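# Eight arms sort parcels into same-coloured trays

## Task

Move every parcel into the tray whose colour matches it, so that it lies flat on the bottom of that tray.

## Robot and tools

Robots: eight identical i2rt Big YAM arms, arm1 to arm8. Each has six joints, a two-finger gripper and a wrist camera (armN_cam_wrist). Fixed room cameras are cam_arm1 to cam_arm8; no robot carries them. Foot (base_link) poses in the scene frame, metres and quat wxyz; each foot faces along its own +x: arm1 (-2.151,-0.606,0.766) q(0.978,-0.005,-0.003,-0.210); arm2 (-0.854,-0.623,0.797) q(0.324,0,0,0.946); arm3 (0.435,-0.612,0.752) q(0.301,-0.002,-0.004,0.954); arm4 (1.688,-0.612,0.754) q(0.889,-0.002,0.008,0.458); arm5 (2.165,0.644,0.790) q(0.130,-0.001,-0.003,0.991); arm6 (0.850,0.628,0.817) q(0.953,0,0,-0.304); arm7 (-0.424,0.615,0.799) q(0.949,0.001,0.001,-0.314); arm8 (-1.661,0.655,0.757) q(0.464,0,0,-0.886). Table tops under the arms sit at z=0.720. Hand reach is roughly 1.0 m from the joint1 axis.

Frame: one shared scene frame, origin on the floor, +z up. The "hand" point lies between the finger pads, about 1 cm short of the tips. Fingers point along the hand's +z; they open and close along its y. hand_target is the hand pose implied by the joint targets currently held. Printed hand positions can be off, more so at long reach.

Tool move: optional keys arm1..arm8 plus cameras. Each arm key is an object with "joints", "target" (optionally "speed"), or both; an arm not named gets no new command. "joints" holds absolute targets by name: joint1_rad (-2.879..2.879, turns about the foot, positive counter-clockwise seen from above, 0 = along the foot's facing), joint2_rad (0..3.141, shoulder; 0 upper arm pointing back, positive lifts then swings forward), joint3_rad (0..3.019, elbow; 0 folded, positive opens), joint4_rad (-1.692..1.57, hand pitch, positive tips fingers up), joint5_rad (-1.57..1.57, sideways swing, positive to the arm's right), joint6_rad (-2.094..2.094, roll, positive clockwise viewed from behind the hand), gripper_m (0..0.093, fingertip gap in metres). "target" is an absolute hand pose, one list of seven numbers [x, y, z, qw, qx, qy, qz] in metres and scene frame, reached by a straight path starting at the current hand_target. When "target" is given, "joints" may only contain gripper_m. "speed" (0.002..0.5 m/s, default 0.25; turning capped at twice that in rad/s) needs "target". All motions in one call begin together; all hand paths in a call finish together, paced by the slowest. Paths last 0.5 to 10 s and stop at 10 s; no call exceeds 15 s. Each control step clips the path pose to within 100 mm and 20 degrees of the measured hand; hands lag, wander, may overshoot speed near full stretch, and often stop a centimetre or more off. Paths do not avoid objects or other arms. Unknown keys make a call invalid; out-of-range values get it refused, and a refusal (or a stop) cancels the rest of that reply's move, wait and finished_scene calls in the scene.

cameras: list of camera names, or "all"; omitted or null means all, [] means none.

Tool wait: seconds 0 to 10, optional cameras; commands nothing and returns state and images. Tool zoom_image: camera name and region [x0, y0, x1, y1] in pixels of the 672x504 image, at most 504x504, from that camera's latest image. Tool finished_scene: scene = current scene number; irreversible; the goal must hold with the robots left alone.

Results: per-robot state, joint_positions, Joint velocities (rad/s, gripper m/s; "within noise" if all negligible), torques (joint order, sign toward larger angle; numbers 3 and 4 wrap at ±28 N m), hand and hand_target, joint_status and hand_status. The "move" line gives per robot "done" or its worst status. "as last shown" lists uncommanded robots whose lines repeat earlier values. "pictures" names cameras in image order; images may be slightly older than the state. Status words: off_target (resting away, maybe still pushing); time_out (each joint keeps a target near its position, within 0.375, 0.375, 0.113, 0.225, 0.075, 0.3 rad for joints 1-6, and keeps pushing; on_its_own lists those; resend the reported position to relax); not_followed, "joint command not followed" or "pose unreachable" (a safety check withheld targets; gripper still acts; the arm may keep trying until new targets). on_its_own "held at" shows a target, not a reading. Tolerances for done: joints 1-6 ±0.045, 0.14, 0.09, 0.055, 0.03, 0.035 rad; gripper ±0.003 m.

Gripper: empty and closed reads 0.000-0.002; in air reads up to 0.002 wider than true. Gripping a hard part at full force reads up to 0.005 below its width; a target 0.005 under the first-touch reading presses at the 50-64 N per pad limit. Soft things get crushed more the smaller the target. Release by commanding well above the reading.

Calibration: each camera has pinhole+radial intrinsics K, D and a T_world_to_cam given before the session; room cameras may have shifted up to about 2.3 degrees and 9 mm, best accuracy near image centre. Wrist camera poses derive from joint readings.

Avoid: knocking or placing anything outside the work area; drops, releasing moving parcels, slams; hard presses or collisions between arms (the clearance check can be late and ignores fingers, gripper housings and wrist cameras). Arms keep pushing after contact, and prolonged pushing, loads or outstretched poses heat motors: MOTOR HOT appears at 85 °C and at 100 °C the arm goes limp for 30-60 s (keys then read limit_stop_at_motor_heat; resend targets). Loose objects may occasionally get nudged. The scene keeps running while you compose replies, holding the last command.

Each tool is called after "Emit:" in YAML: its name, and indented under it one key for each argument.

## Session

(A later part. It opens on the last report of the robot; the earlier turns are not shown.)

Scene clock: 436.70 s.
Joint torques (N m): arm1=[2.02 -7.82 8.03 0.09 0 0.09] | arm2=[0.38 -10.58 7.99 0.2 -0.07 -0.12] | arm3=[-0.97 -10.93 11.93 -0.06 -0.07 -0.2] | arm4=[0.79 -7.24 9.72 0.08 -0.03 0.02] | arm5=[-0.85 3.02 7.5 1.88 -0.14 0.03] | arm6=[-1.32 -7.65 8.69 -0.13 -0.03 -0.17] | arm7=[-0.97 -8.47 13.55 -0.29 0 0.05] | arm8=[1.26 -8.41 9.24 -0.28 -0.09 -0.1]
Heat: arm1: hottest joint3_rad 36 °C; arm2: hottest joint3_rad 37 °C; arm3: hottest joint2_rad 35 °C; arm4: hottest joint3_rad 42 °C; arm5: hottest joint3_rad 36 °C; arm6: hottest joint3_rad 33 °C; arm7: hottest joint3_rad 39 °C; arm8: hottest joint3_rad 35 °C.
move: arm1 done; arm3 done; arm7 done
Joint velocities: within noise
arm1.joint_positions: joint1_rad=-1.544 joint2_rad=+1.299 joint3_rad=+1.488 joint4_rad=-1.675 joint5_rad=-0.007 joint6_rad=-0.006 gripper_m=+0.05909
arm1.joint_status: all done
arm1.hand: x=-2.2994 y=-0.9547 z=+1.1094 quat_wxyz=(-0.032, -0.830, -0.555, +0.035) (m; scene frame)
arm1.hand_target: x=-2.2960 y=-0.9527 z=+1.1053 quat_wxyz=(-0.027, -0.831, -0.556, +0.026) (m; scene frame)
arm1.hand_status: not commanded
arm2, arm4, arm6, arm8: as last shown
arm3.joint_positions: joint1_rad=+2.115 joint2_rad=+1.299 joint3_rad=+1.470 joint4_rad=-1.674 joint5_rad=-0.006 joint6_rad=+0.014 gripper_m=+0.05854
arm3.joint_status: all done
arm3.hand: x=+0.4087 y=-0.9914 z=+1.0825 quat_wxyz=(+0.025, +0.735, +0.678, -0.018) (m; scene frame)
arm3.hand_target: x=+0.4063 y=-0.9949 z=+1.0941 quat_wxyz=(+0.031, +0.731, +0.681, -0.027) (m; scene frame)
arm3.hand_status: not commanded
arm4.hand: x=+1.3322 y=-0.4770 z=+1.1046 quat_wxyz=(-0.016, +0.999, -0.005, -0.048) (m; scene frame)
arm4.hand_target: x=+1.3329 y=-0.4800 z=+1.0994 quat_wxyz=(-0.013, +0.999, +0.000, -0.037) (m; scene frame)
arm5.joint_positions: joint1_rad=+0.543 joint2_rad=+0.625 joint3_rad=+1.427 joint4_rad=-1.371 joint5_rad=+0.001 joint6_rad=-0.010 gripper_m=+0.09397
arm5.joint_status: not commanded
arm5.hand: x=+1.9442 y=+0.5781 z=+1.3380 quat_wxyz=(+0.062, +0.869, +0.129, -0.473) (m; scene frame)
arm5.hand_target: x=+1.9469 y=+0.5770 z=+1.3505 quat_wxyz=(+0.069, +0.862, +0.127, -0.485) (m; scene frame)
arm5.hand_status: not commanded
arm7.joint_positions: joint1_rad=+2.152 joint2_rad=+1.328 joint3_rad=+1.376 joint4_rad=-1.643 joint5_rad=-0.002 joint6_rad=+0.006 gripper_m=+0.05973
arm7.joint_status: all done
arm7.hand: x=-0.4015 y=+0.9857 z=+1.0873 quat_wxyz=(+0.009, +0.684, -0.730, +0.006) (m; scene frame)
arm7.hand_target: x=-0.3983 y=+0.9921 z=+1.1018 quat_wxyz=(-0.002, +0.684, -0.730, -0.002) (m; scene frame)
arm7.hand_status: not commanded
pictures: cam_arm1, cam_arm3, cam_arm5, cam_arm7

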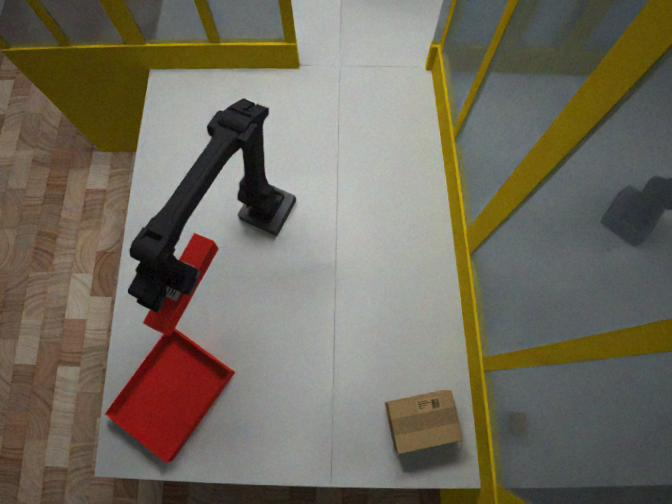

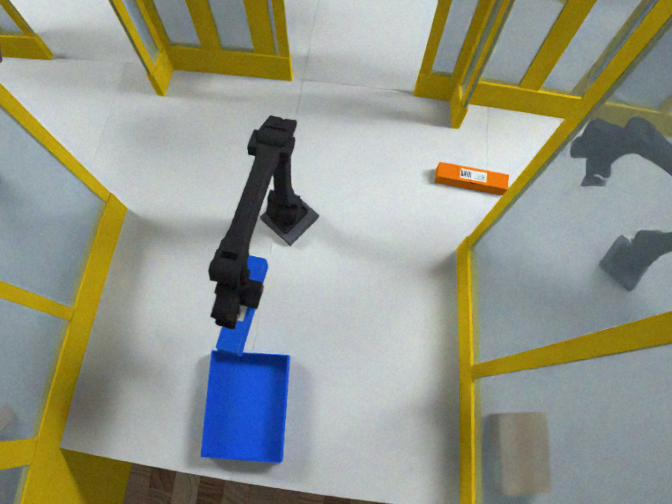

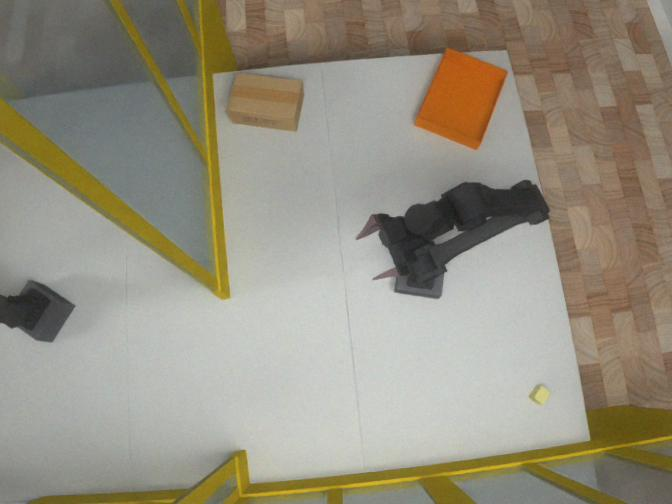

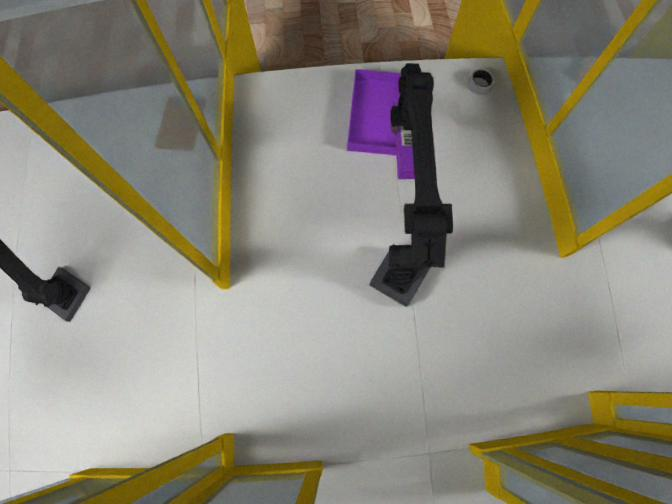

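Emit:
move:
  arm1: {"target":[-2.414,-1.243,0.94,0,0.883,0.469,0],"speed":0.3}
  arm7: {"target":[-0.380,1.290,0.94,0,-0.639,0.769,0],"speed":0.3}
  arm3: {"target":[0.386,-1.296,0.94,0,0.669,0.743,0],"speed":0.3}
  cameras: ["cam_arm1","cam_arm3","cam_arm7","arm1_cam_wrist","arm3_cam_wrist","arm7_cam_wrist"]

Scene clock: 446.47 s.
Joint torques (N m): arm1=[2.32 -19.9 12.74 -0.16 0.18 0.09] | arm2=[0.38 -10.58 7.99 0.2 -0.07 -0.11] | arm3=[-0.67 -24.06 14.38 -0.17 0 -0.23] | arm4=[0.79 -7.24 9.72 0.08 -0.02 0.02] | arm5=[-0.38 3.43 7.42 1.72 -0.16 0.02] | arm6=[-1.32 -7.71 8.68 -0.13 -0.03 -0.18] | arm7=[-0.56 -17.44 15.56 -0.4 0.05 0.19] | arm8=[1.14 -8.64 9.2 -0.28 -0.09 -0.11]
Heat: arm1: hottest joint3_rad 36 °C; arm2: hottest joint3_rad 37 °C; arm3: hottest joint2_rad 34 °C; arm4: hottest joint3_rad 42 °C; arm5: hottest joint3_rad 36 °C; arm6: hottest joint3_rad 33 °C; arm7: hottest joint3_rad 39 °C; arm8: hottest joint3_rad 35 °C.
move: arm1 off_target; arm3 off_target; arm7 off_target
Joint velocities: within noise
arm1.joint_positions: joint1_rad=-1.544 joint2_rad=+2.220 joint3_rad=+2.265 joint4_rad=-1.643 joint5_rad=+0.004 joint6_rad=+0.199 gripper_m=+0.05909
arm1.joint_status: not commanded
arm1.hand: x=-2.4159 y=-1.2307 z=+0.9336 quat_wxyz=(+0.005, -0.884, -0.468, -0.009) (m; scene frame)
arm1.hand_target: x=-2.4137 y=-1.2424 z=+0.9400 quat_wxyz=(-0.001, -0.883, -0.469, +0.001) (m; scene frame)
arm1.hand_status: off_target (0.014 m and 1.1 deg from the pose sent, 0.353 m and 12.8 deg at the start)
arm2, arm4, arm5, arm6, arm8: as last shown
arm3.joint_positions: joint1_rad=+2.115 joint2_rad=+2.204 joint3_rad=+2.268 joint4_rad=-1.669 joint5_rad=+0.002 joint6_rad=-0.156 gripper_m=+0.05854
arm3.joint_status: not commanded
arm3.hand: x=+0.3887 y=-1.2845 z=+0.9214 quat_wxyz=(-0.012, +0.675, +0.738, +0.017) (m; scene frame)
arm3.hand_target: x=+0.3860 y=-1.2949 z=+0.9399 quat_wxyz=(+0.000, +0.669, +0.743, -0.001) (m; scene frame)
arm3.hand_status: off_target (0.022 m and 2.5 deg from the pose sent, 0.337 m and 11.2 deg at the start)
arm7.joint_positions: joint1_rad=+2.152 joint2_rad=+2.166 joint3_rad=+2.071 joint4_rad=-1.517 joint5_rad=-0.002 joint6_rad=+0.112 gripper_m=+0.05973
arm7.joint_status: not commanded
arm7.hand: x=-0.3846 y=+1.2741 z=+0.9249 quat_wxyz=(+0.014, +0.644, -0.765, +0.013) (m; scene frame)
arm7.hand_target: x=-0.3801 y=+1.2888 z=+0.9401 quat_wxyz=(-0.001, +0.639, -0.769, -0.001) (m; scene frame)
arm7.hand_status: off_target (0.022 m and 2.3 deg from the pose sent, 0.339 m and 6.9 deg at the start)
pictures: arm1_cam_wrist, arm3_cam_wrist, arm7_cam_wrist, cam_arm1, cam_arm3, cam_arm7
camera_calibration:
arm1_cam_wrist: T_world_to_cam=[[-0.818402, 0.574634, -0.00374405, -1.26543], [0.461915, 0.661714, 0.590567, 1.38369], [0.341838, 0.481592, -0.80698, 2.2986], [0, 0, 0, 1]] pos_world=[-2.46052, -1.29543, 1.03302]
arm3_cam_wrist: T_world_to_cam=[[-0.996392, -0.0848728, 0.000164736, 0.276969], [-0.0668663, 0.786191, 0.614355, 0.47566], [-0.0522716, 0.612128, -0.789029, 1.6576], [0, 0, 0, 1]] pos_world=[0.39442, -1.36511, 1.01562]
arm7_cam_wrist: T_world_to_cam=[[0.987872, -0.154579, 0.0146399, 0.560163], [-0.132215, -0.788001, 0.60131, 0.403278], [-0.0814135, -0.595953, -0.798882, 1.58819], [0, 0, 0, 1]] pos_world=[-0.37075, 1.35086, 1.01808]

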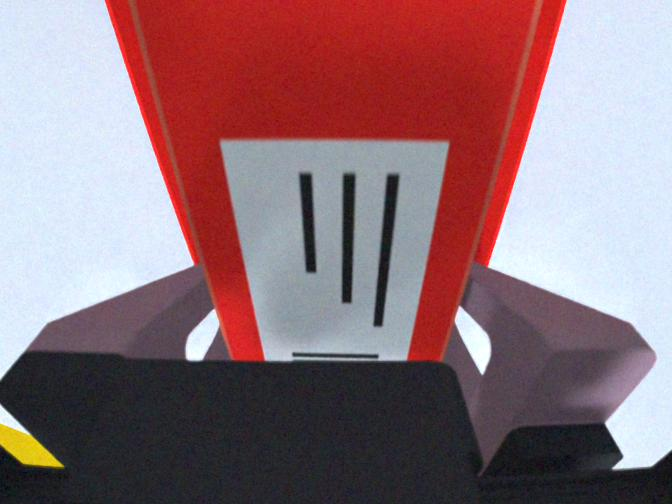

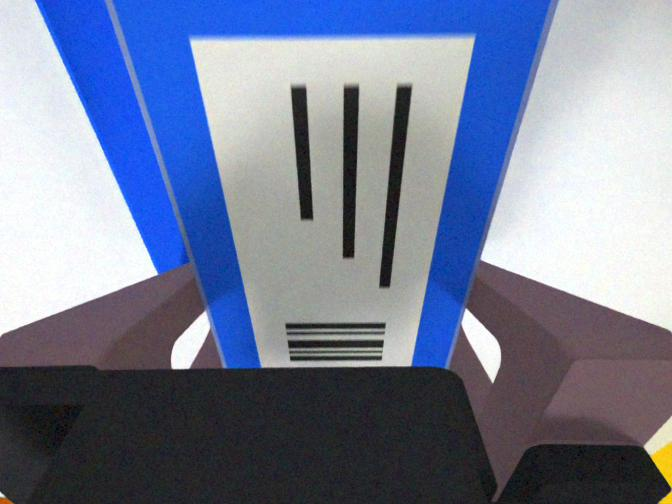

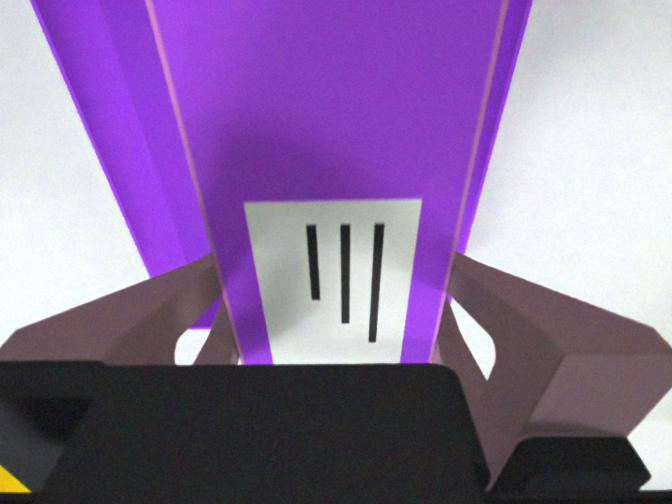

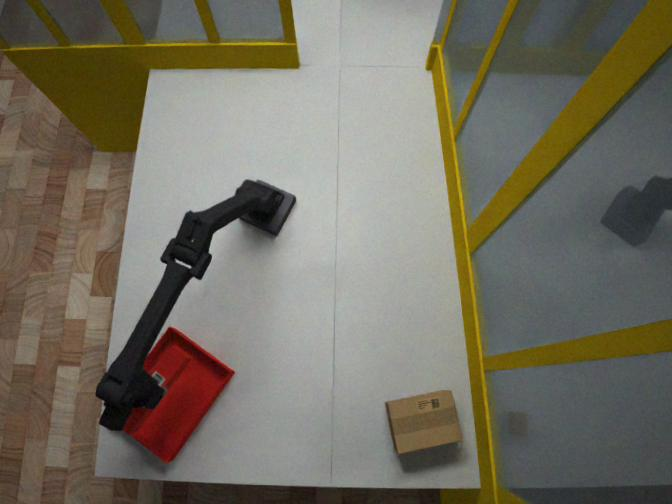

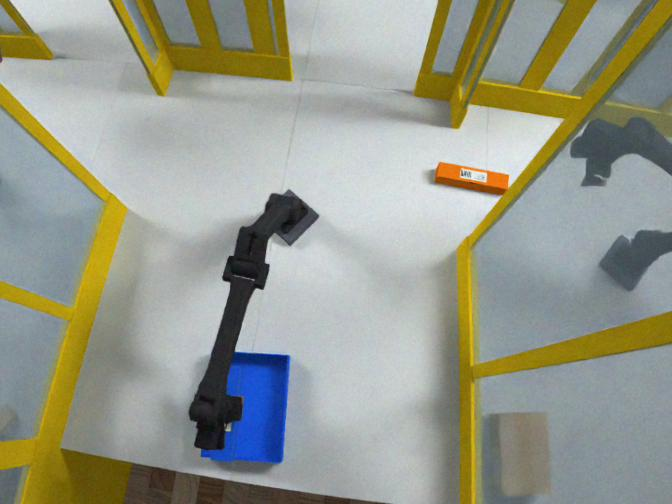

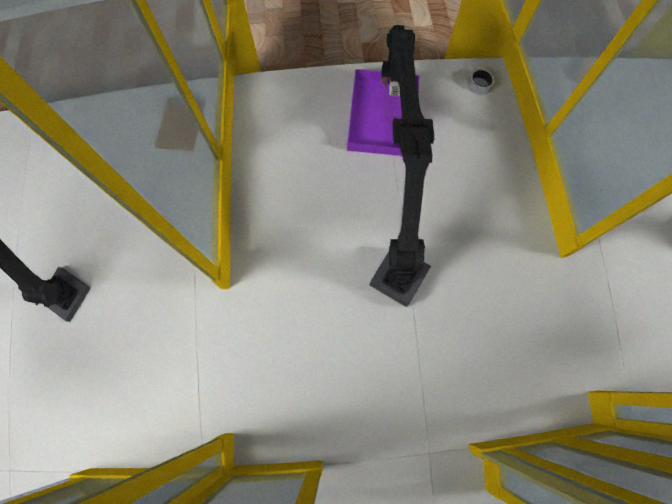

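Emit:
move:
  arm1: {"target":[-2.418,-1.25,0.83,0,0.883,0.469,0],"speed":0.2}
  arm7: {"target":[-0.392,1.305,0.83,0,-0.639,0.769,0],"speed":0.2}
  arm3: {"target":[0.398,-1.303,0.83,0,0.669,0.743,0],"speed":0.2}
  cameras: ["cam_arm1","cam_arm3","cam_arm7","arm1_cam_wrist","arm3_cam_wrist","arm7_cam_wrist"]

Emit:
zoom_image:
  camera: "cam_arm3"
  region: [150, 330, 330, 480]

Emit:
zoom_image:
  camera: "cam_arm7"
  region: [310, 20, 490, 170]

Emit:
zoom_image:
  camera: "cam_arm1"
  region: [80, 320, 260, 470]

Scene clock: 498.17 s.
Joint torques (N m): arm1=[1.9 -20.95 8.55 0.64 0.2 0.04] | arm2=[0.38 -10.64 7.99 0.2 -0.07 -0.12] | arm3=[0.62 -24.76 9.7 0.55 -0.01 -0.04] | arm4=[0.79 -7.24 9.7 0.08 -0.03 0.02] | arm5=[-0.09 2.78 7.42 1.76 -0.16 0.03] | arm6=[-1.26 -7.65 8.66 -0.13 -0.03 -0.17] | arm7=[0.38 -19.02 9.91 0.51 0.07 0.2] | arm8=[1.32 -8.47 9.18 -0.31 -0.08 -0.12]
Heat: arm1: hottest joint3_rad 43 °C; arm2: hottest joint3_rad 37 °C; arm3: hottest joint2_rad 34 °C; arm4: hottest joint3_rad 42 °C; arm5: hottest joint3_rad 36 °C; arm6: hottest joint3_rad 33 °C; arm7: hottest joint3_rad 45 °C; arm8: hottest joint3_rad 35 °C.
move: arm1 done; arm3 off_target; arm7 done
Joint velocities: within noise
arm1.joint_positions: joint1_rad=-1.544 joint2_rad=+2.283 joint3_rad=+2.118 joint4_rad=-1.418 joint5_rad=+0.004 joint6_rad=+0.199 gripper_m=+0.05909
arm1.joint_status: not commanded
arm1.hand: x=-2.4213 y=-1.2452 z=+0.8358 quat_wxyz=(+0.000, -0.884, -0.468, -0.003) (m; scene frame)
arm1.hand_target: x=-2.4180 y=-1.2498 z=+0.8299 quat_wxyz=(+0.000, -0.883, -0.469, +0.000) (m; scene frame)
arm1.hand_status: done (0.008 m and 0.3 deg from the pose sent, 0.105 m and 1.2 deg at the start)
arm2, arm4, arm5, arm6, arm8: as last shown
arm3.joint_positions: joint1_rad=+2.115 joint2_rad=+2.252 joint3_rad=+2.096 joint4_rad=-1.435 joint5_rad=+0.002 joint6_rad=-0.157 gripper_m=+0.05854
arm3.joint_status: not commanded
arm3.hand: x=+0.3887 y=-1.2962 z=+0.8245 quat_wxyz=(-0.007, +0.674, +0.738, +0.011) (m; scene frame)
arm3.hand_target: x=+0.3980 y=-1.3027 z=+0.8299 quat_wxyz=(+0.000, +0.669, +0.743, +0.000) (m; scene frame)
arm3.hand_status: off_target (0.013 m and 1.7 deg from the pose sent, 0.094 m and 2.5 deg at the start)
arm7.joint_positions: joint1_rad=+2.157 joint2_rad=+2.286 joint3_rad=+2.031 joint4_rad=-1.331 joint5_rad=-0.002 joint6_rad=+0.131 gripper_m=+0.05974
arm7.joint_status: not commanded
arm7.hand: x=-0.3865 y=+1.3009 z=+0.8304 quat_wxyz=(+0.005, +0.639, -0.769, +0.004) (m; scene frame)
arm7.hand_target: x=-0.3921 y=+1.3049 z=+0.8301 quat_wxyz=(+0.000, +0.639, -0.769, +0.000) (m; scene frame)
arm7.hand_status: done (0.007 m and 0.8 deg from the pose sent, 0.100 m and 2.3 deg at the start)
pictures: arm1_cam_wrist, arm3_cam_wrist, arm7_cam_wrist, cam_arm1, cam_arm3, cam_arm7
camera_calibration:
arm1_cam_wrist: T_world_to_cam=[[-0.818375, 0.574646, -0.00662412, -1.25941], [0.46564, 0.669804, 0.578396, 1.48285], [0.33681, 0.470261, -0.815729, 2.20948], [0, 0, 0, 1]] pos_world=[-2.46532, -1.30854, 0.936314]
arm3_cam_wrist: T_world_to_cam=[[-0.996332, -0.0855302, 0.00251674, 0.273173], [-0.0667809, 0.79564, 0.602078, 0.566694], [-0.0534982, 0.599701, -0.798434, 1.58039], [0, 0, 0, 1]] pos_world=[0.394564, -1.37528, 0.919955]
arm7_cam_wrist: T_world_to_cam=[[0.985626, -0.168481, 0.0124712, 0.586589], [-0.144261, -0.80092, 0.581134, 0.509964], [-0.0879217, -0.57458, -0.813713, 1.51053], [0, 0, 0, 1]] pos_world=[-0.371781, 1.37519, 0.925464]

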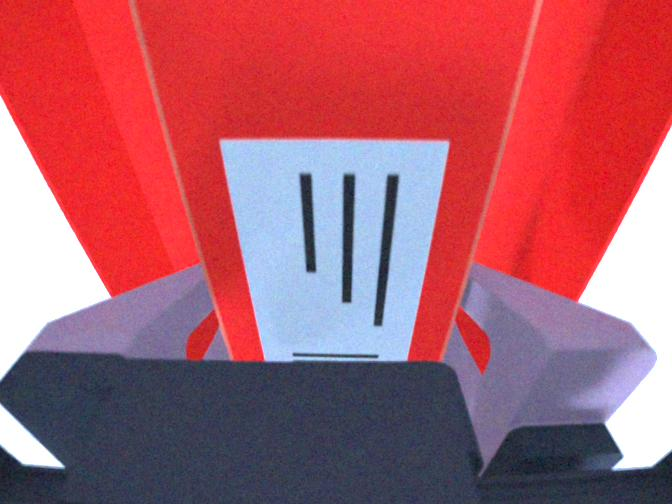

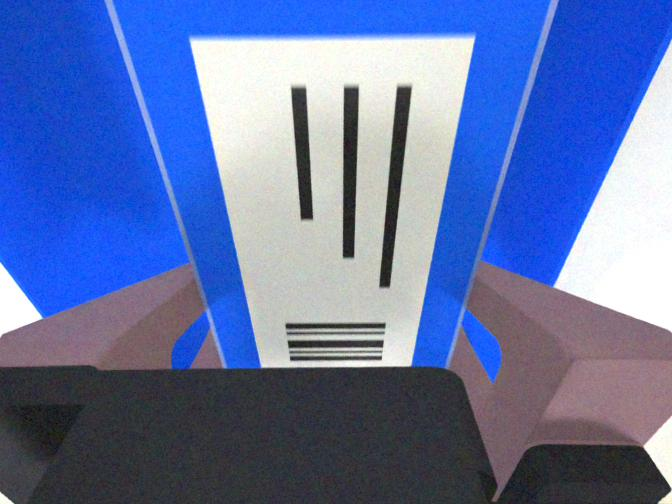

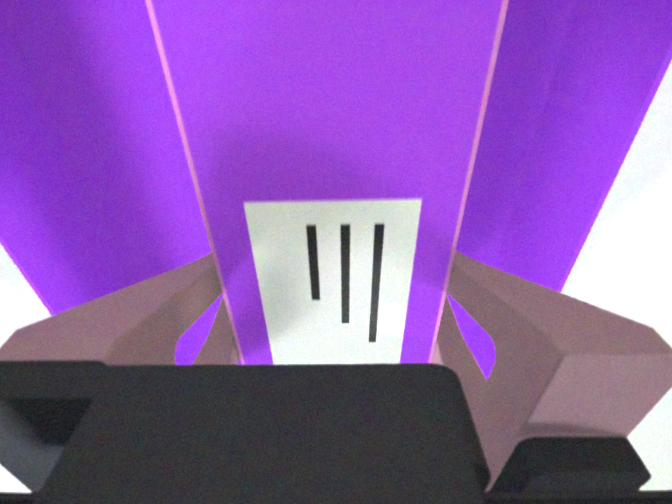

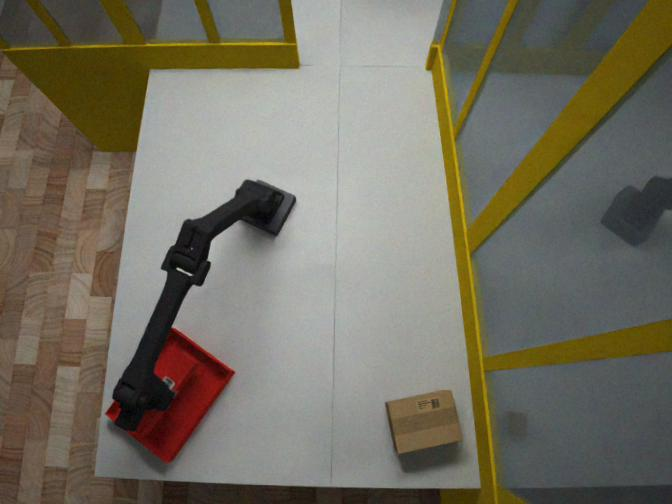

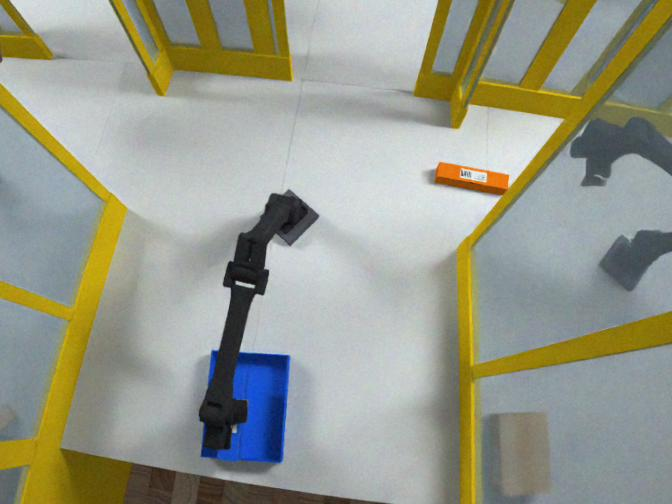

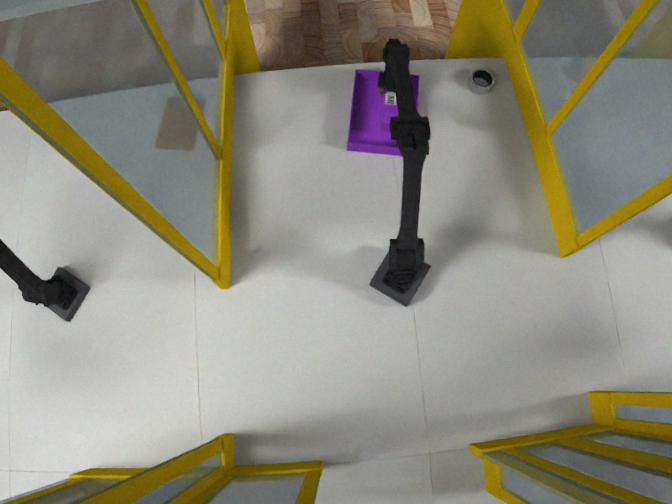

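Scaled by 2.800.

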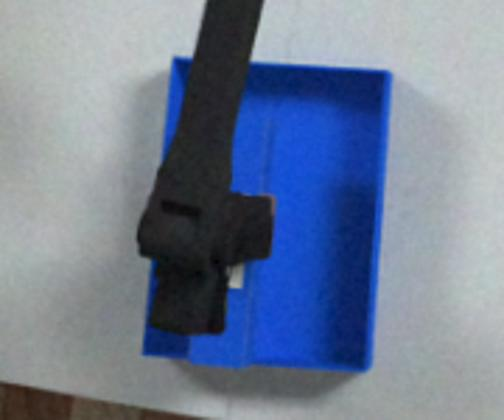

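Scaled by 2.800.

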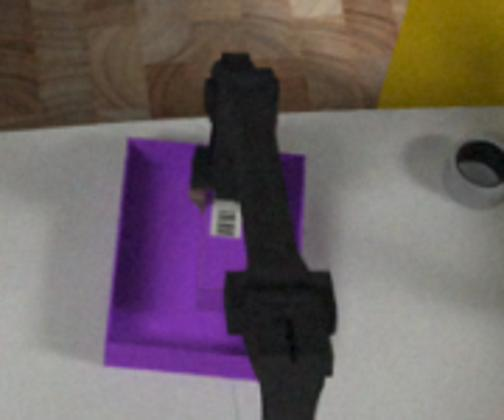

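Scaled by 2.800.

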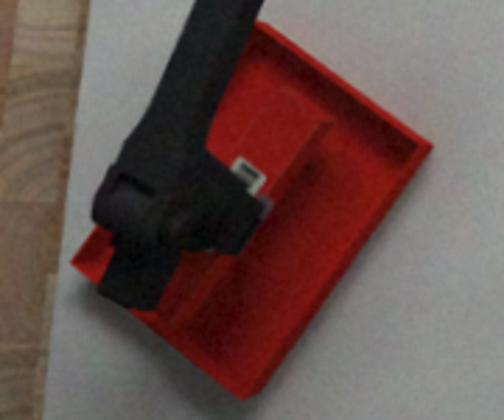

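Emit:
move:
  arm1: {"target":[-2.418,-1.25,0.757,0,0.883,0.469,0],"speed":0.1}
  arm7: {"target":[-0.392,1.315,0.762,0,-0.639,0.769,0],"speed":0.1}
  arm3: {"target":[0.404,-1.285,0.752,0,0.669,0.743,0],"speed":0.1}
  cameras: ["cam_arm1","cam_arm3","cam_arm7"]

Emit:
zoom_image:
  camera: "cam_arm3"
  region: [150, 330, 330, 480]

Emit:
zoom_image:
  camera: "cam_arm7"
  region: [310, 20, 490, 170]

Emit:
zoom_image:
  camera: "cam_arm1"
  region: [80, 320, 260, 470]

Scene clock: 524.33 s.
Joint torques (N m): arm1=[1.96 -20.78 7.92 0.72 0.2 0.06] | arm2=[0.38 -10.58 8.01 0.2 -0.07 -0.12] | arm3=[0.67 -24.06 8.81 0.53 -0.01 0.04] | arm4=[0.79 -7.24 9.7 0.08 -0.02 0.02] | arm5=[0.03 3.02 7.39 1.84 -0.21 0.05] | arm6=[-1.26 -7.71 8.68 -0.16 -0.03 -0.18] | arm7=[0.44 -18.9 9.29 0.51 0.05 0.2] | arm8=[1.38 -8.41 9.22 -0.28 -0.09 -0.11]
Heat: arm1: hottest joint3_rad 39 °C; arm2: hottest joint3_rad 37 °C; arm3: hottest joint2_rad 36 °C; arm4: hottest joint3_rad 42 °C; arm5: hottest joint3_rad 36 °C; arm6: hottest joint3_rad 33 °C; arm7: hottest joint3_rad 46 °C; arm8: hottest joint3_rad 35 °C.
move: arm1 off_target; arm3 done; arm7 off_target
Joint velocities: within noise
arm1.joint_positions: joint1_rad=-1.544 joint2_rad=+2.333 joint3_rad=+2.032 joint4_rad=-1.269 joint5_rad=+0.004 joint6_rad=+0.199 gripper_m=+0.05909
arm1.joint_status: not commanded
arm1.hand: x=-2.4223 y=-1.2487 z=+0.7704 quat_wxyz=(-0.004, -0.884, -0.468, +0.003) (m; scene frame)
arm1.hand_target: x=-2.4180 y=-1.2498 z=+0.7573 quat_wxyz=(+0.000, -0.883, -0.469, +0.000) (m; scene frame)
arm1.hand_status: off_target (0.014 m and 0.6 deg from the pose sent, 0.079 m and 0.3 deg at the start)
arm2.joint_positions: joint1_rad=-1.432 joint2_rad=+1.326 joint3_rad=+1.426 joint4_rad=-1.650 joint5_rad=+0.002 joint6_rad=-0.253 gripper_m=+0.09293
arm2.joint_status: not commanded
arm2.hand: x=-0.6634 y=-0.2932 z=+1.1045 quat_wxyz=(-0.010, +0.606, -0.795, -0.004) (m; scene frame)
arm2.hand_target: x=-0.6650 y=-0.2940 z=+1.1001 quat_wxyz=(+0.000, +0.609, -0.793, +0.000) (m; scene frame)
arm2.hand_status: not commanded
arm3.joint_positions: joint1_rad=+2.122 joint2_rad=+2.252 joint3_rad=+1.901 joint4_rad=-1.229 joint5_rad=+0.002 joint6_rad=-0.157 gripper_m=+0.05854
arm3.joint_status: not commanded
arm3.hand: x=+0.3950 y=-1.2803 z=+0.7526 quat_wxyz=(-0.003, +0.672, +0.741, +0.007) (m; scene frame)
arm3.hand_target: x=+0.4039 y=-1.2848 z=+0.7520 quat_wxyz=(+0.000, +0.669, +0.743, +0.000) (m; scene frame)
arm3.hand_status: done (0.010 m and 0.9 deg from the pose sent, 0.075 m and 1.7 deg at the start)
arm4.joint_positions: joint1_rad=+1.846 joint2_rad=+1.301 joint3_rad=+1.509 joint4_rad=-1.686 joint5_rad=+0.011 joint6_rad=-0.334 gripper_m=+0.09290
arm4.joint_status: not commanded
arm4.hand: x=+1.3323 y=-0.4769 z=+1.1046 quat_wxyz=(-0.016, +0.999, -0.005, -0.048) (m; scene frame)
arm4.hand_target: x=+1.3330 y=-0.4799 z=+1.0994 quat_wxyz=(-0.013, +0.999, +0.000, -0.037) (m; scene frame)
arm4.hand_status: not commanded
arm5, arm6: as last shown
arm7.joint_positions: joint1_rad=+2.157 joint2_rad=+2.372 joint3_rad=+2.026 joint4_rad=-1.226 joint5_rad=-0.002 joint6_rad=+0.131 gripper_m=+0.05974
arm7.joint_status: not commanded
arm7.hand: x=-0.3860 y=+1.3141 z=+0.7713 quat_wxyz=(+0.000, +0.639, -0.769, -0.002) (m; scene frame)
arm7.hand_target: x=-0.3919 y=+1.3148 z=+0.7621 quat_wxyz=(+0.000, +0.639, -0.769, +0.000) (m; scene frame)
arm7.hand_status: off_target (0.011 m and 0.2 deg from the pose sent, 0.070 m and 0.8 deg at the start)
arm8.joint_positions: joint1_rad=+0.404 joint2_rad=+1.289 joint3_rad=+1.491 joint4_rad=-1.672 joint5_rad=+0.000 joint6_rad=+0.148 gripper_m=+0.09292
arm8.joint_status: not commanded
arm8.hand: x=-1.7380 y=+0.2830 z=+1.1031 quat_wxyz=(-0.035, -0.818, -0.572, +0.037) (m; scene frame)
arm8.hand_target: x=-1.7400 y=+0.2849 z=+1.0993 quat_wxyz=(-0.029, -0.818, -0.573, +0.031) (m; scene frame)
arm8.hand_status: not commanded
pictures: cam_arm1, cam_arm3, cam_arm7

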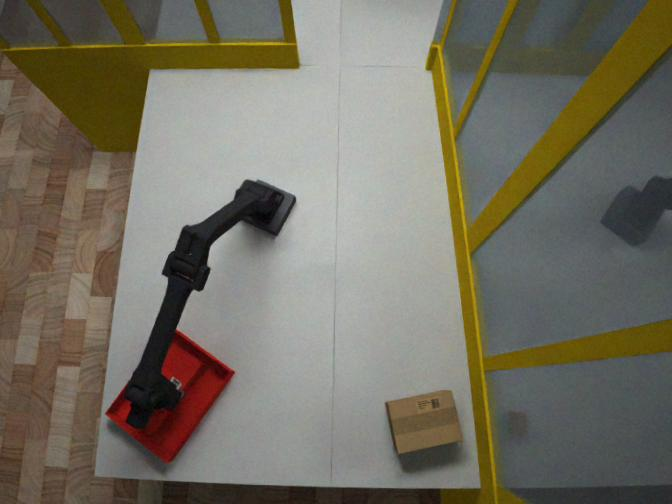

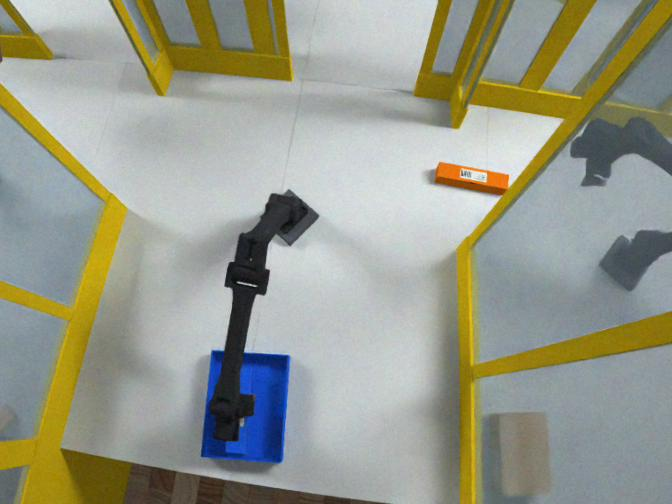

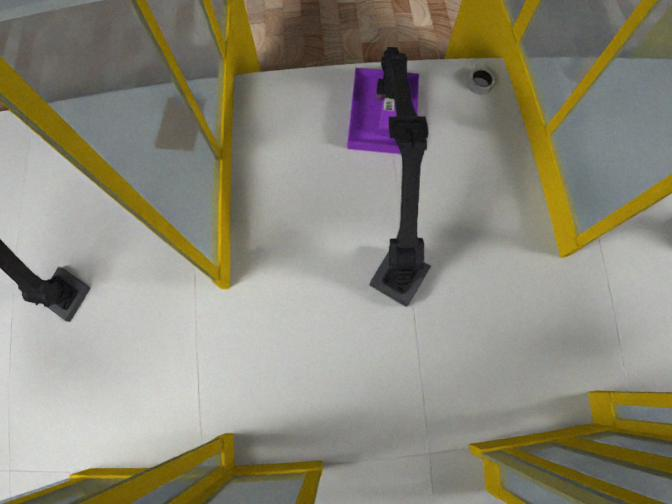

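Scaled by 2.800.

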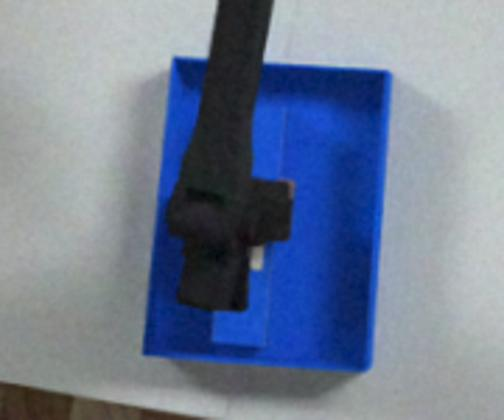

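Scaled by 2.800.

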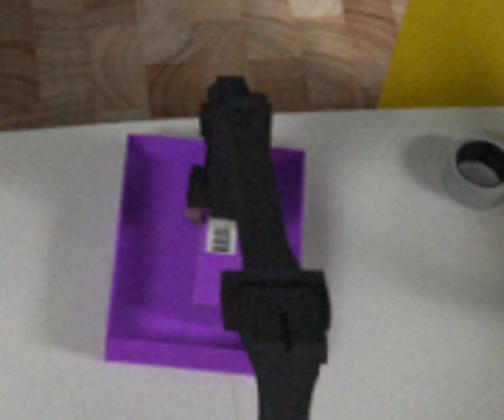

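Scaled by 2.800.

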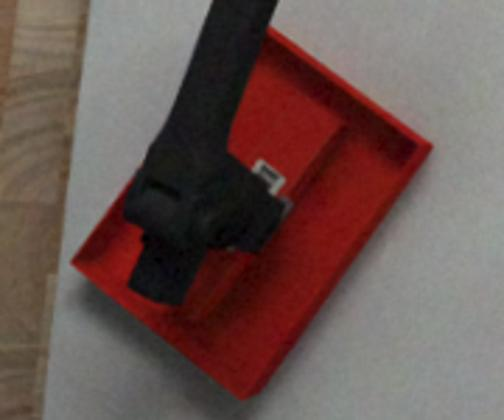

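Emit:
move:
  arm1: {"joints":{"gripper_m":0.09}}
  arm7: {"joints":{"gripper_m":0.09}}
  arm3: {"joints":{"gripper_m":0.09}}
  cameras: []

Emit:
move:
  arm1: {"target":[-2.37,-1.17,1.0,0,0.883,0.469,0],"speed":0.3}
  arm7: {"target":[-0.41,1.22,1.0,0,-0.639,0.769,0],"speed":0.3}
  arm3: {"target":[0.405,-0.995,1.1,0,0.669,0.743,0],"speed":0.3}
  cameras: ["cam_arm1","cam_arm3","cam_arm7"]

Emit:
move:
  arm3: {"joints":{"joint1_rad":-2.17}}
  cameras: ["cam_arm3"]

Emit:
move:
  arm3: {"target":[1.059,-0.373,0.89,0,0,1,0],"speed":0.35}
  cameras: ["cam_arm3","arm3_cam_wrist"]

Scene clock: 537.10 s.
Joint torques (N m): arm1=[2.02 -20.89 7.91 0.68 0.19 0.06] | arm2=[0.38 -10.64 7.99 0.2 -0.07 -0.11] | arm3=[0.73 -24.18 8.84 0.58 -0.01 0.04] | arm4=[0.79 -7.24 9.7 0.08 -0.02 0.02] | arm5=[-0.26 2.37 7.42 1.65 -0.18 0.04] | arm6=[-1.32 -7.59 8.68 -0.14 -0.03 -0.17] | arm7=[0.38 -18.78 9.32 0.57 0.04 0.19] | arm8=[1.49 -8.7 9.24 -0.2 -0.08 -0.1]
Heat: arm1: hottest joint3_rad 38 °C; arm2: hottest joint3_rad 37 °C; arm3: hottest joint2_rad 36 °C; arm4: hottest joint3_rad 42 °C; arm5: hottest joint3_rad 36 °C; arm6: hottest joint3_rad 34 °C; arm7: hottest joint3_rad 45 °C; arm8: hottest joint3_rad 35 °C.
move: arm1 done; arm3 done; arm7 done
Joint velocities: within noise
arm1.joint_positions: joint1_rad=-1.544 joint2_rad=+2.333 joint3_rad=+2.032 joint4_rad=-1.269 joint5_rad=+0.004 joint6_rad=+0.199 gripper_m=+0.08981
arm1.joint_status: all done
arm1.hand: x=-2.4223 y=-1.2487 z=+0.7704 quat_wxyz=(-0.004, -0.884, -0.468, +0.003) (m; scene frame)
arm1.hand_target: x=-2.4180 y=-1.2498 z=+0.7573 quat_wxyz=(+0.000, -0.883, -0.469, +0.000) (m; scene frame)
arm1.hand_status: not commanded
arm2, arm4, arm5, arm8: as last shown
arm3.joint_positions: joint1_rad=+2.122 joint2_rad=+2.252 joint3_rad=+1.901 joint4_rad=-1.228 joint5_rad=+0.002 joint6_rad=-0.157 gripper_m=+0.08988
arm3.joint_status: all done
arm3.hand: x=+0.3950 y=-1.2804 z=+0.7526 quat_wxyz=(-0.003, +0.672, +0.741, +0.006) (m; scene frame)
arm3.hand_target: x=+0.4039 y=-1.2849 z=+0.7520 quat_wxyz=(+0.000, +0.669, +0.743, +0.000) (m; scene frame)
arm3.hand_status: not commanded
arm6.joint_positions: joint1_rad=-1.350 joint2_rad=+1.335 joint3_rad=+1.365 joint4_rad=-1.599 joint5_rad=+0.001 joint6_rad=-0.084 gripper_m=+0.09288
arm6.joint_status: not commanded
arm6.hand: x=+0.7021 y=+0.2766 z=+1.0975 quat_wxyz=(+0.000, -0.809, -0.588, +0.001) (m; scene frame)
arm6.hand_target: x=+0.7001 y=+0.2800 z=+1.1000 quat_wxyz=(+0.000, -0.809, -0.588, +0.000) (m; scene frame)
arm6.hand_status: not commanded
arm7.joint_positions: joint1_rad=+2.157 joint2_rad=+2.372 joint3_rad=+2.026 joint4_rad=-1.226 joint5_rad=-0.002 joint6_rad=+0.132 gripper_m=+0.08986
arm7.joint_status: all done
arm7.hand: x=-0.3860 y=+1.3141 z=+0.7713 quat_wxyz=(+0.000, +0.639, -0.769, -0.002) (m; scene frame)
arm7.hand_target: x=-0.3919 y=+1.3148 z=+0.7621 quat_wxyz=(+0.000, +0.639, -0.769, +0.000) (m; scene frame)
arm7.hand_status: not commanded
pictures: none
No camera images: "cameras" was empty.

Scene clock: 539.43 s.
Joint torques (N m): arm1=[2.37 -17.44 11.37 -0.17 0.18 0.08] | arm2=[0.38 -10.58 7.99 0.2 -0.07 -0.11] | arm3=[-1.55 -10.46 9.32 -0.01 -0.05 -0.19] | arm4=[0.79 -7.24 9.7 0.06 -0.03 0.02] | arm5=[-0.09 2.73 7.5 1.8 -0.22 0.07] | arm6=[-1.26 -7.65 8.69 -0.16 -0.03 -0.17] | arm7=[0.38 -16.67 10.58 -0.32 0.06 0.2] | arm8=[1.2 -8.59 9.24 -0.27 -0.09 -0.12]
Heat: arm1: hottest joint2_rad 37 °C; arm2: hottest joint3_rad 37 °C; arm3: hottest joint2_rad 36 °C; arm4: hottest joint3_rad 42 °C; arm5: hottest joint3_rad 36 °C; arm6: hottest joint3_rad 34 °C; arm7: hottest joint3_rad 44 °C; arm8: hottest joint3_rad 35 °C.
move: arm1 off_target; arm3 off_target; arm7 done
Joint velocities: within noise
arm1.joint_positions: joint1_rad=-1.524 joint2_rad=+1.948 joint3_rad=+1.966 joint4_rad=-1.616 joint5_rad=+0.004 joint6_rad=+0.221 gripper_m=+0.08990
arm1.joint_status: not commanded
arm1.hand: x=-2.3738 y=-1.1609 z=+0.9892 quat_wxyz=(+0.006, -0.884, -0.467, -0.008) (m; scene frame)
arm1.hand_target: x=-2.3699 y=-1.1695 z=+1.0000 quat_wxyz=(+0.000, -0.883, -0.469, +0.000) (m; scene frame)
arm1.hand_status: off_target (0.015 m and 1.2 deg from the pose sent, 0.248 m and 0.5 deg at the start)
arm2, arm4, arm5, arm6, arm8: as last shown
arm3.joint_positions: joint1_rad=+2.122 joint2_rad=+1.291 joint3_rad=+1.508 joint4_rad=-1.674 joint5_rad=+0.002 joint6_rad=-0.159 gripper_m=+0.08997
arm3.joint_status: not commanded
arm3.hand: x=+0.4099 y=-0.9964 z=+1.1006 quat_wxyz=(+0.035, +0.670, +0.740, -0.041) (m; scene frame)
arm3.hand_target: x=+0.4050 y=-0.9951 z=+1.0993 quat_wxyz=(+0.030, +0.669, +0.742, -0.037) (m; scene frame)
arm3.hand_status: off_target (0.005 m and 6.2 deg from the pose sent, 0.450 m and 0.9 deg at the start; pose on its path clipped on 5 of 70 steps; a joint's target at an end of its range on 27 of 70 steps)
arm7.joint_positions: joint1_rad=+2.180 joint2_rad=+1.954 joint3_rad=+1.910 joint4_rad=-1.530 joint5_rad=-0.002 joint6_rad=+0.154 gripper_m=+0.08994
arm7.joint_status: not commanded
arm7.hand: x=-0.4048 y=+1.2212 z=+0.9942 quat_wxyz=(+0.001, +0.639, -0.769, +0.000) (m; scene frame)
arm7.hand_target: x=-0.4100 y=+1.2200 z=+0.9999 quat_wxyz=(+0.000, +0.639, -0.769, +0.000) (m; scene frame)
arm7.hand_status: done (0.008 m and 0.1 deg from the pose sent, 0.249 m and 0.2 deg at the start)
pictures: cam_arm1, cam_arm3, cam_arm7

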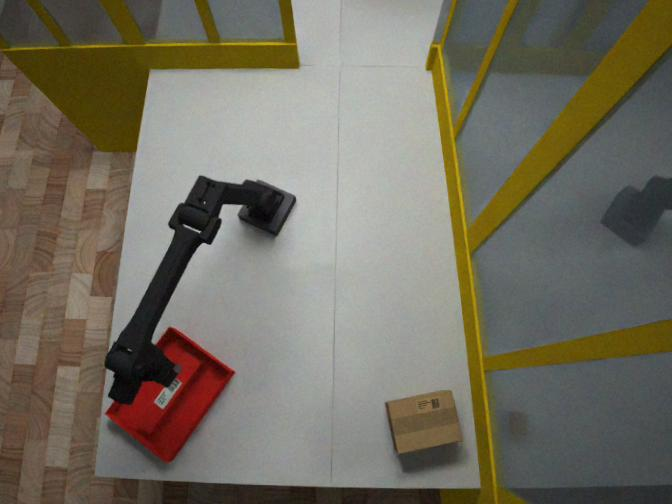

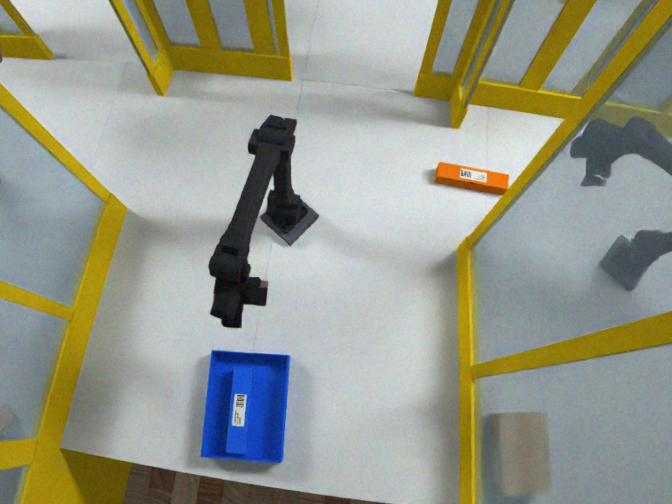

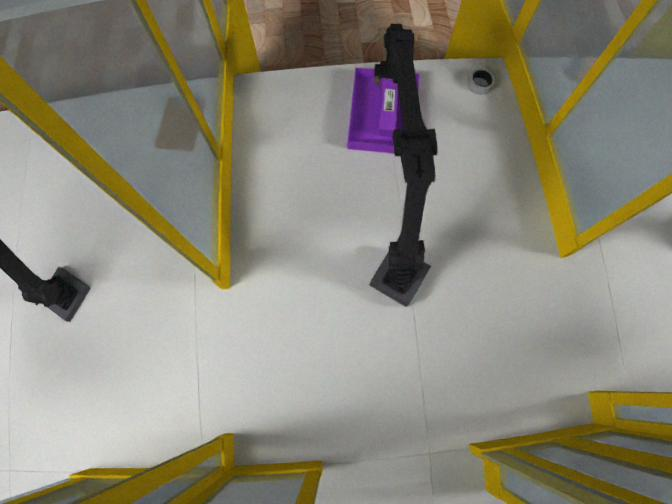

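Scene clock: 543.17 s.
Joint torques (N m): arm1=[2.14 -17.26 11.49 -0.21 0.17 0.08] | arm2=[0.38 -10.58 7.99 0.2 -0.07 -0.12] | arm3=[-0.21 -10.4 9.29 0.02 -0.16 -0.2] | arm4=[0.85 -7.24 9.72 0.08 -0.02 0.02] | arm5=[-0.15 2.9 7.45 1.76 -0.2 0.02] | arm6=[-1.32 -7.65 8.68 -0.14 -0.02 -0.17] | arm7=[0.5 -16.67 10.55 -0.32 0.04 0.2] | arm8=[1.44 -8.47 9.28 -0.38 -0.09 -0.11]
Heat: arm1: hottest joint2_rad 37 °C; arm2: hottest joint3_rad 37 °C; arm3: hottest joint2_rad 36 °C; arm4: hottest joint3_rad 42 °C; arm5: hottest joint3_rad 36 °C; arm6: hottest joint3_rad 34 °C; arm7: hottest joint3_rad 44 °C; arm8: hottest joint3_rad 35 °C.
move: arm3 done
Joint velocities: within noise
arm1, arm2, arm4, arm5, arm6, arm7, arm8: as last shown
arm1.joint_positions: joint1_rad=-1.524 joint2_rad=+1.948 joint3_rad=+1.966 joint4_rad=-1.616 joint5_rad=+0.004 joint6_rad=+0.222 gripper_m=+0.08990
arm3.joint_positions: joint1_rad=-2.174 joint2_rad=+1.292 joint3_rad=+1.508 joint4_rad=-1.674 joint5_rad=+0.005 joint6_rad=-0.161 gripper_m=+0.09001
arm3.joint_status: all done
arm3.hand: x=+0.7932 y=-0.4808 z=+1.1054 quat_wxyz=(-0.060, +0.255, -0.965, -0.005) (m; scene frame)
arm3.hand_target: x=+0.7915 y=-0.4799 z=+1.1045 quat_wxyz=(-0.054, +0.264, -0.963, -0.005) (m; scene frame)
arm3.hand_status: not commanded
arm4.hand: x=+1.3322 y=-0.4770 z=+1.1046 quat_wxyz=(-0.016, +0.999, -0.005, -0.048) (m; scene frame)
arm4.hand_target: x=+1.3329 y=-0.4800 z=+1.0994 quat_wxyz=(-0.013, +0.999, +0.000, -0.037) (m; scene frame)
pictures: cam_arm3

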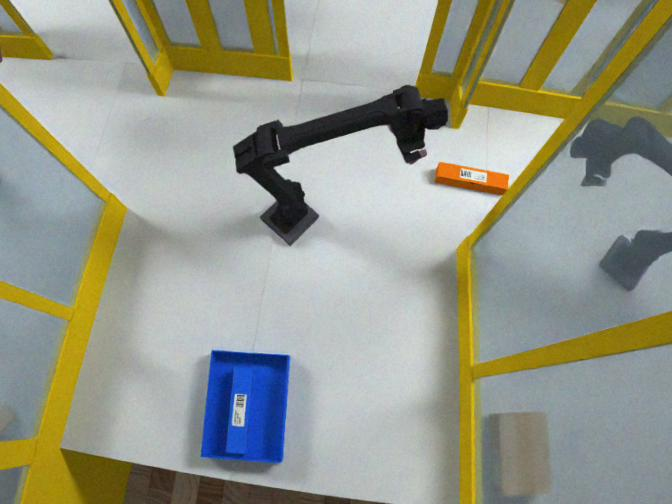

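Scene clock: 545.37 s.
Joint torques (N m): arm1=[2.55 -17.44 11.58 -0.2 0.17 0.06] | arm2=[0.38 -10.58 7.98 0.2 -0.07 -0.11] | arm3=[0.38 -23.3 14.05 -0.28 -0.15 0.15] | arm4=[0.79 -7.24 9.7 0.09 -0.02 0.02] | arm5=[0.26 2.78 7.49 1.81 -0.21 0.07] | arm6=[-1.26 -7.59 8.68 -0.14 -0.03 -0.17] | arm7=[0.44 -16.62 10.61 -0.34 0.05 0.2] | arm8=[1.26 -8.47 9.16 -0.27 -0.09 -0.11]
Heat: arm1: hottest joint2_rad 37 °C; arm2: hottest joint3_rad 37 °C; arm3: hottest joint2_rad 36 °C; arm4: hottest joint3_rad 42 °C; arm5: hottest joint3_rad 36 °C; arm6: hottest joint3_rad 34 °C; arm7: hottest joint3_rad 44 °C; arm8: hottest joint3_rad 35 °C.
move: arm3 off_target
Joint velocities: within noise
arm1, arm2, arm4, arm5, arm6, arm7, arm8: as last shown
arm3.joint_positions: joint1_rad=-2.174 joint2_rad=+2.155 joint3_rad=+2.026 joint4_rad=-1.491 joint5_rad=+0.004 joint6_rad=+0.351 gripper_m=+0.09002
arm3.joint_status: not commanded
arm3.hand: x=+1.0479 y=-0.3847 z=+0.8709 quat_wxyz=(+0.019, +0.003, -1.000, +0.008) (m; scene frame)
arm3.hand_target: x=+1.0580 y=-0.3735 z=+0.8902 quat_wxyz=(-0.001, +0.000, -1.000, -0.001) (m; scene frame)
arm3.hand_status: off_target (0.025 m and 2.4 deg from the pose sent, 0.359 m and 30.4 deg at the start)
pictures: arm3_cam_wrist, cam_arm3
camera_calibration:
arm3_cam_wrist: T_world_to_cam=[[0.00233148, -0.999694, 0.0246305, -0.409587], [-0.790345, 0.013248, 0.612519, 0.305764], [-0.612657, -0.0208946, -0.790072, 1.44603], [0, 0, 0, 1]] pos_world=[1.12854, -0.383298, 0.96527]

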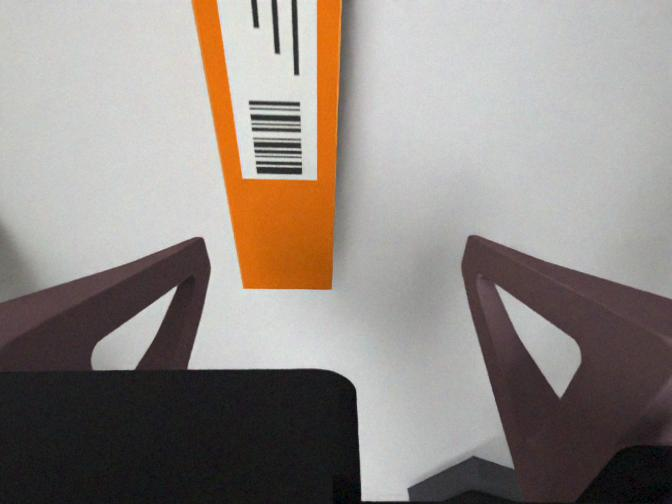

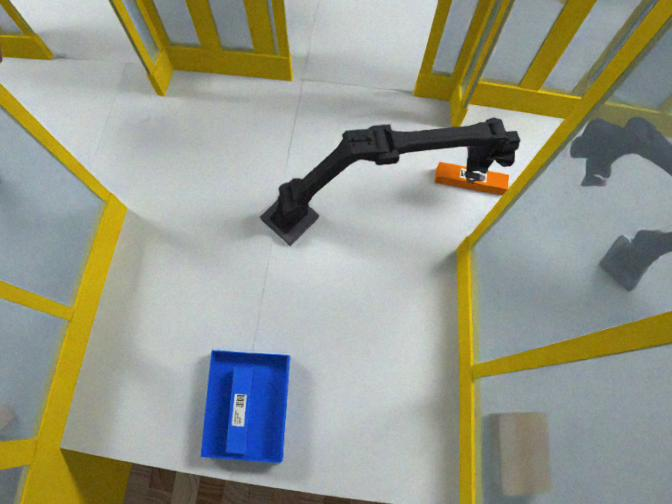

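Emit:
move:
  arm3: {"target":[1.072,-0.352,0.80,0,0,1,0],"speed":0.2}
  cameras: ["arm3_cam_wrist","cam_arm3"]

Scene clock: 558.07 s.
Joint torques (N m): arm1=[2.14 -17.73 11.45 -0.23 0.15 0.09] | arm2=[0.38 -10.58 8.01 0.2 -0.07 -0.11] | arm3=[0.44 -24.76 10.06 0.55 -0.14 0.16] | arm4=[0.79 -7.24 9.72 0.08 -0.02 0.02] | arm5=[-0.5 2.84 7.66 1.72 -0.19 0.06] | arm6=[-1.32 -7.65 8.68 -0.14 -0.02 -0.17] | arm7=[0.5 -16.73 10.61 -0.31 0.04 0.2] | arm8=[1.38 -8.35 9.22 -0.28 -0.1 -0.1]
Heat: arm1: hottest joint3_rad 37 °C; arm2: hottest joint3_rad 37 °C; arm3: hottest joint2_rad 37 °C; arm4: hottest joint3_rad 42 °C; arm5: hottest joint3_rad 36 °C; arm6: hottest joint3_rad 34 °C; arm7: hottest joint3_rad 43 °C; arm8: hottest joint3_rad 35 °C.
move: arm3 off_target
Joint velocities: within noise
arm1, arm2, arm4, arm6, arm7, arm8: as last shown
arm3.joint_positions: joint1_rad=-2.154 joint2_rad=+2.274 joint3_rad=+2.026 joint4_rad=-1.361 joint5_rad=+0.004 joint6_rad=+0.372 gripper_m=+0.09002
arm3.joint_status: not commanded
arm3.hand: x=+1.0674 y=-0.3633 z=+0.7928 quat_wxyz=(+0.014, +0.002, -1.000, +0.006) (m; scene frame)
arm3.hand_target: x=+1.0717 y=-0.3522 z=+0.8000 quat_wxyz=(+0.000, +0.000, -1.000, +0.000) (m; scene frame)
arm3.hand_status: off_target (0.014 m and 1.8 deg from the pose sent, 0.082 m and 2.4 deg at the start)
arm5.joint_positions: joint1_rad=+0.543 joint2_rad=+0.625 joint3_rad=+1.427 joint4_rad=-1.371 joint5_rad=+0.001 joint6_rad=-0.010 gripper_m=+0.09397
arm5.joint_status: not commanded
arm5.hand: x=+1.9442 y=+0.5781 z=+1.3380 quat_wxyz=(+0.062, +0.869, +0.129, -0.473) (m; scene frame)
arm5.hand_target: x=+1.9469 y=+0.5770 z=+1.3505 quat_wxyz=(+0.069, +0.862, +0.127, -0.485) (m; scene frame)
arm5.hand_status: not commanded
pictures: arm3_cam_wrist, cam_arm3
camera_calibration:
arm3_cam_wrist: T_world_to_cam=[[-0.000211638, -0.999763, 0.0217623, -0.381369], [-0.796411, 0.0133294, 0.604609, 0.381403], [-0.604756, -0.0172038, -0.796225, 1.39454], [0, 0, 0, 1]] pos_world=[1.14703, -0.362372, 0.888065]

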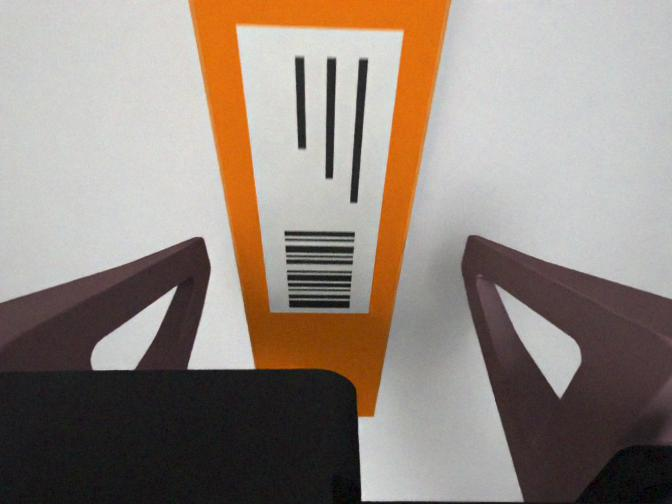

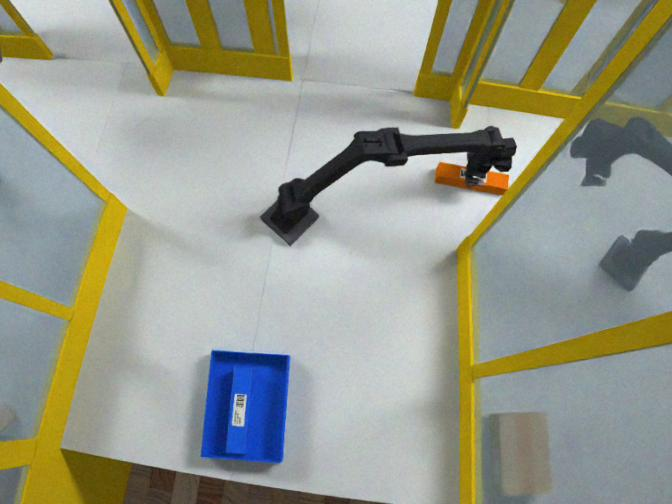

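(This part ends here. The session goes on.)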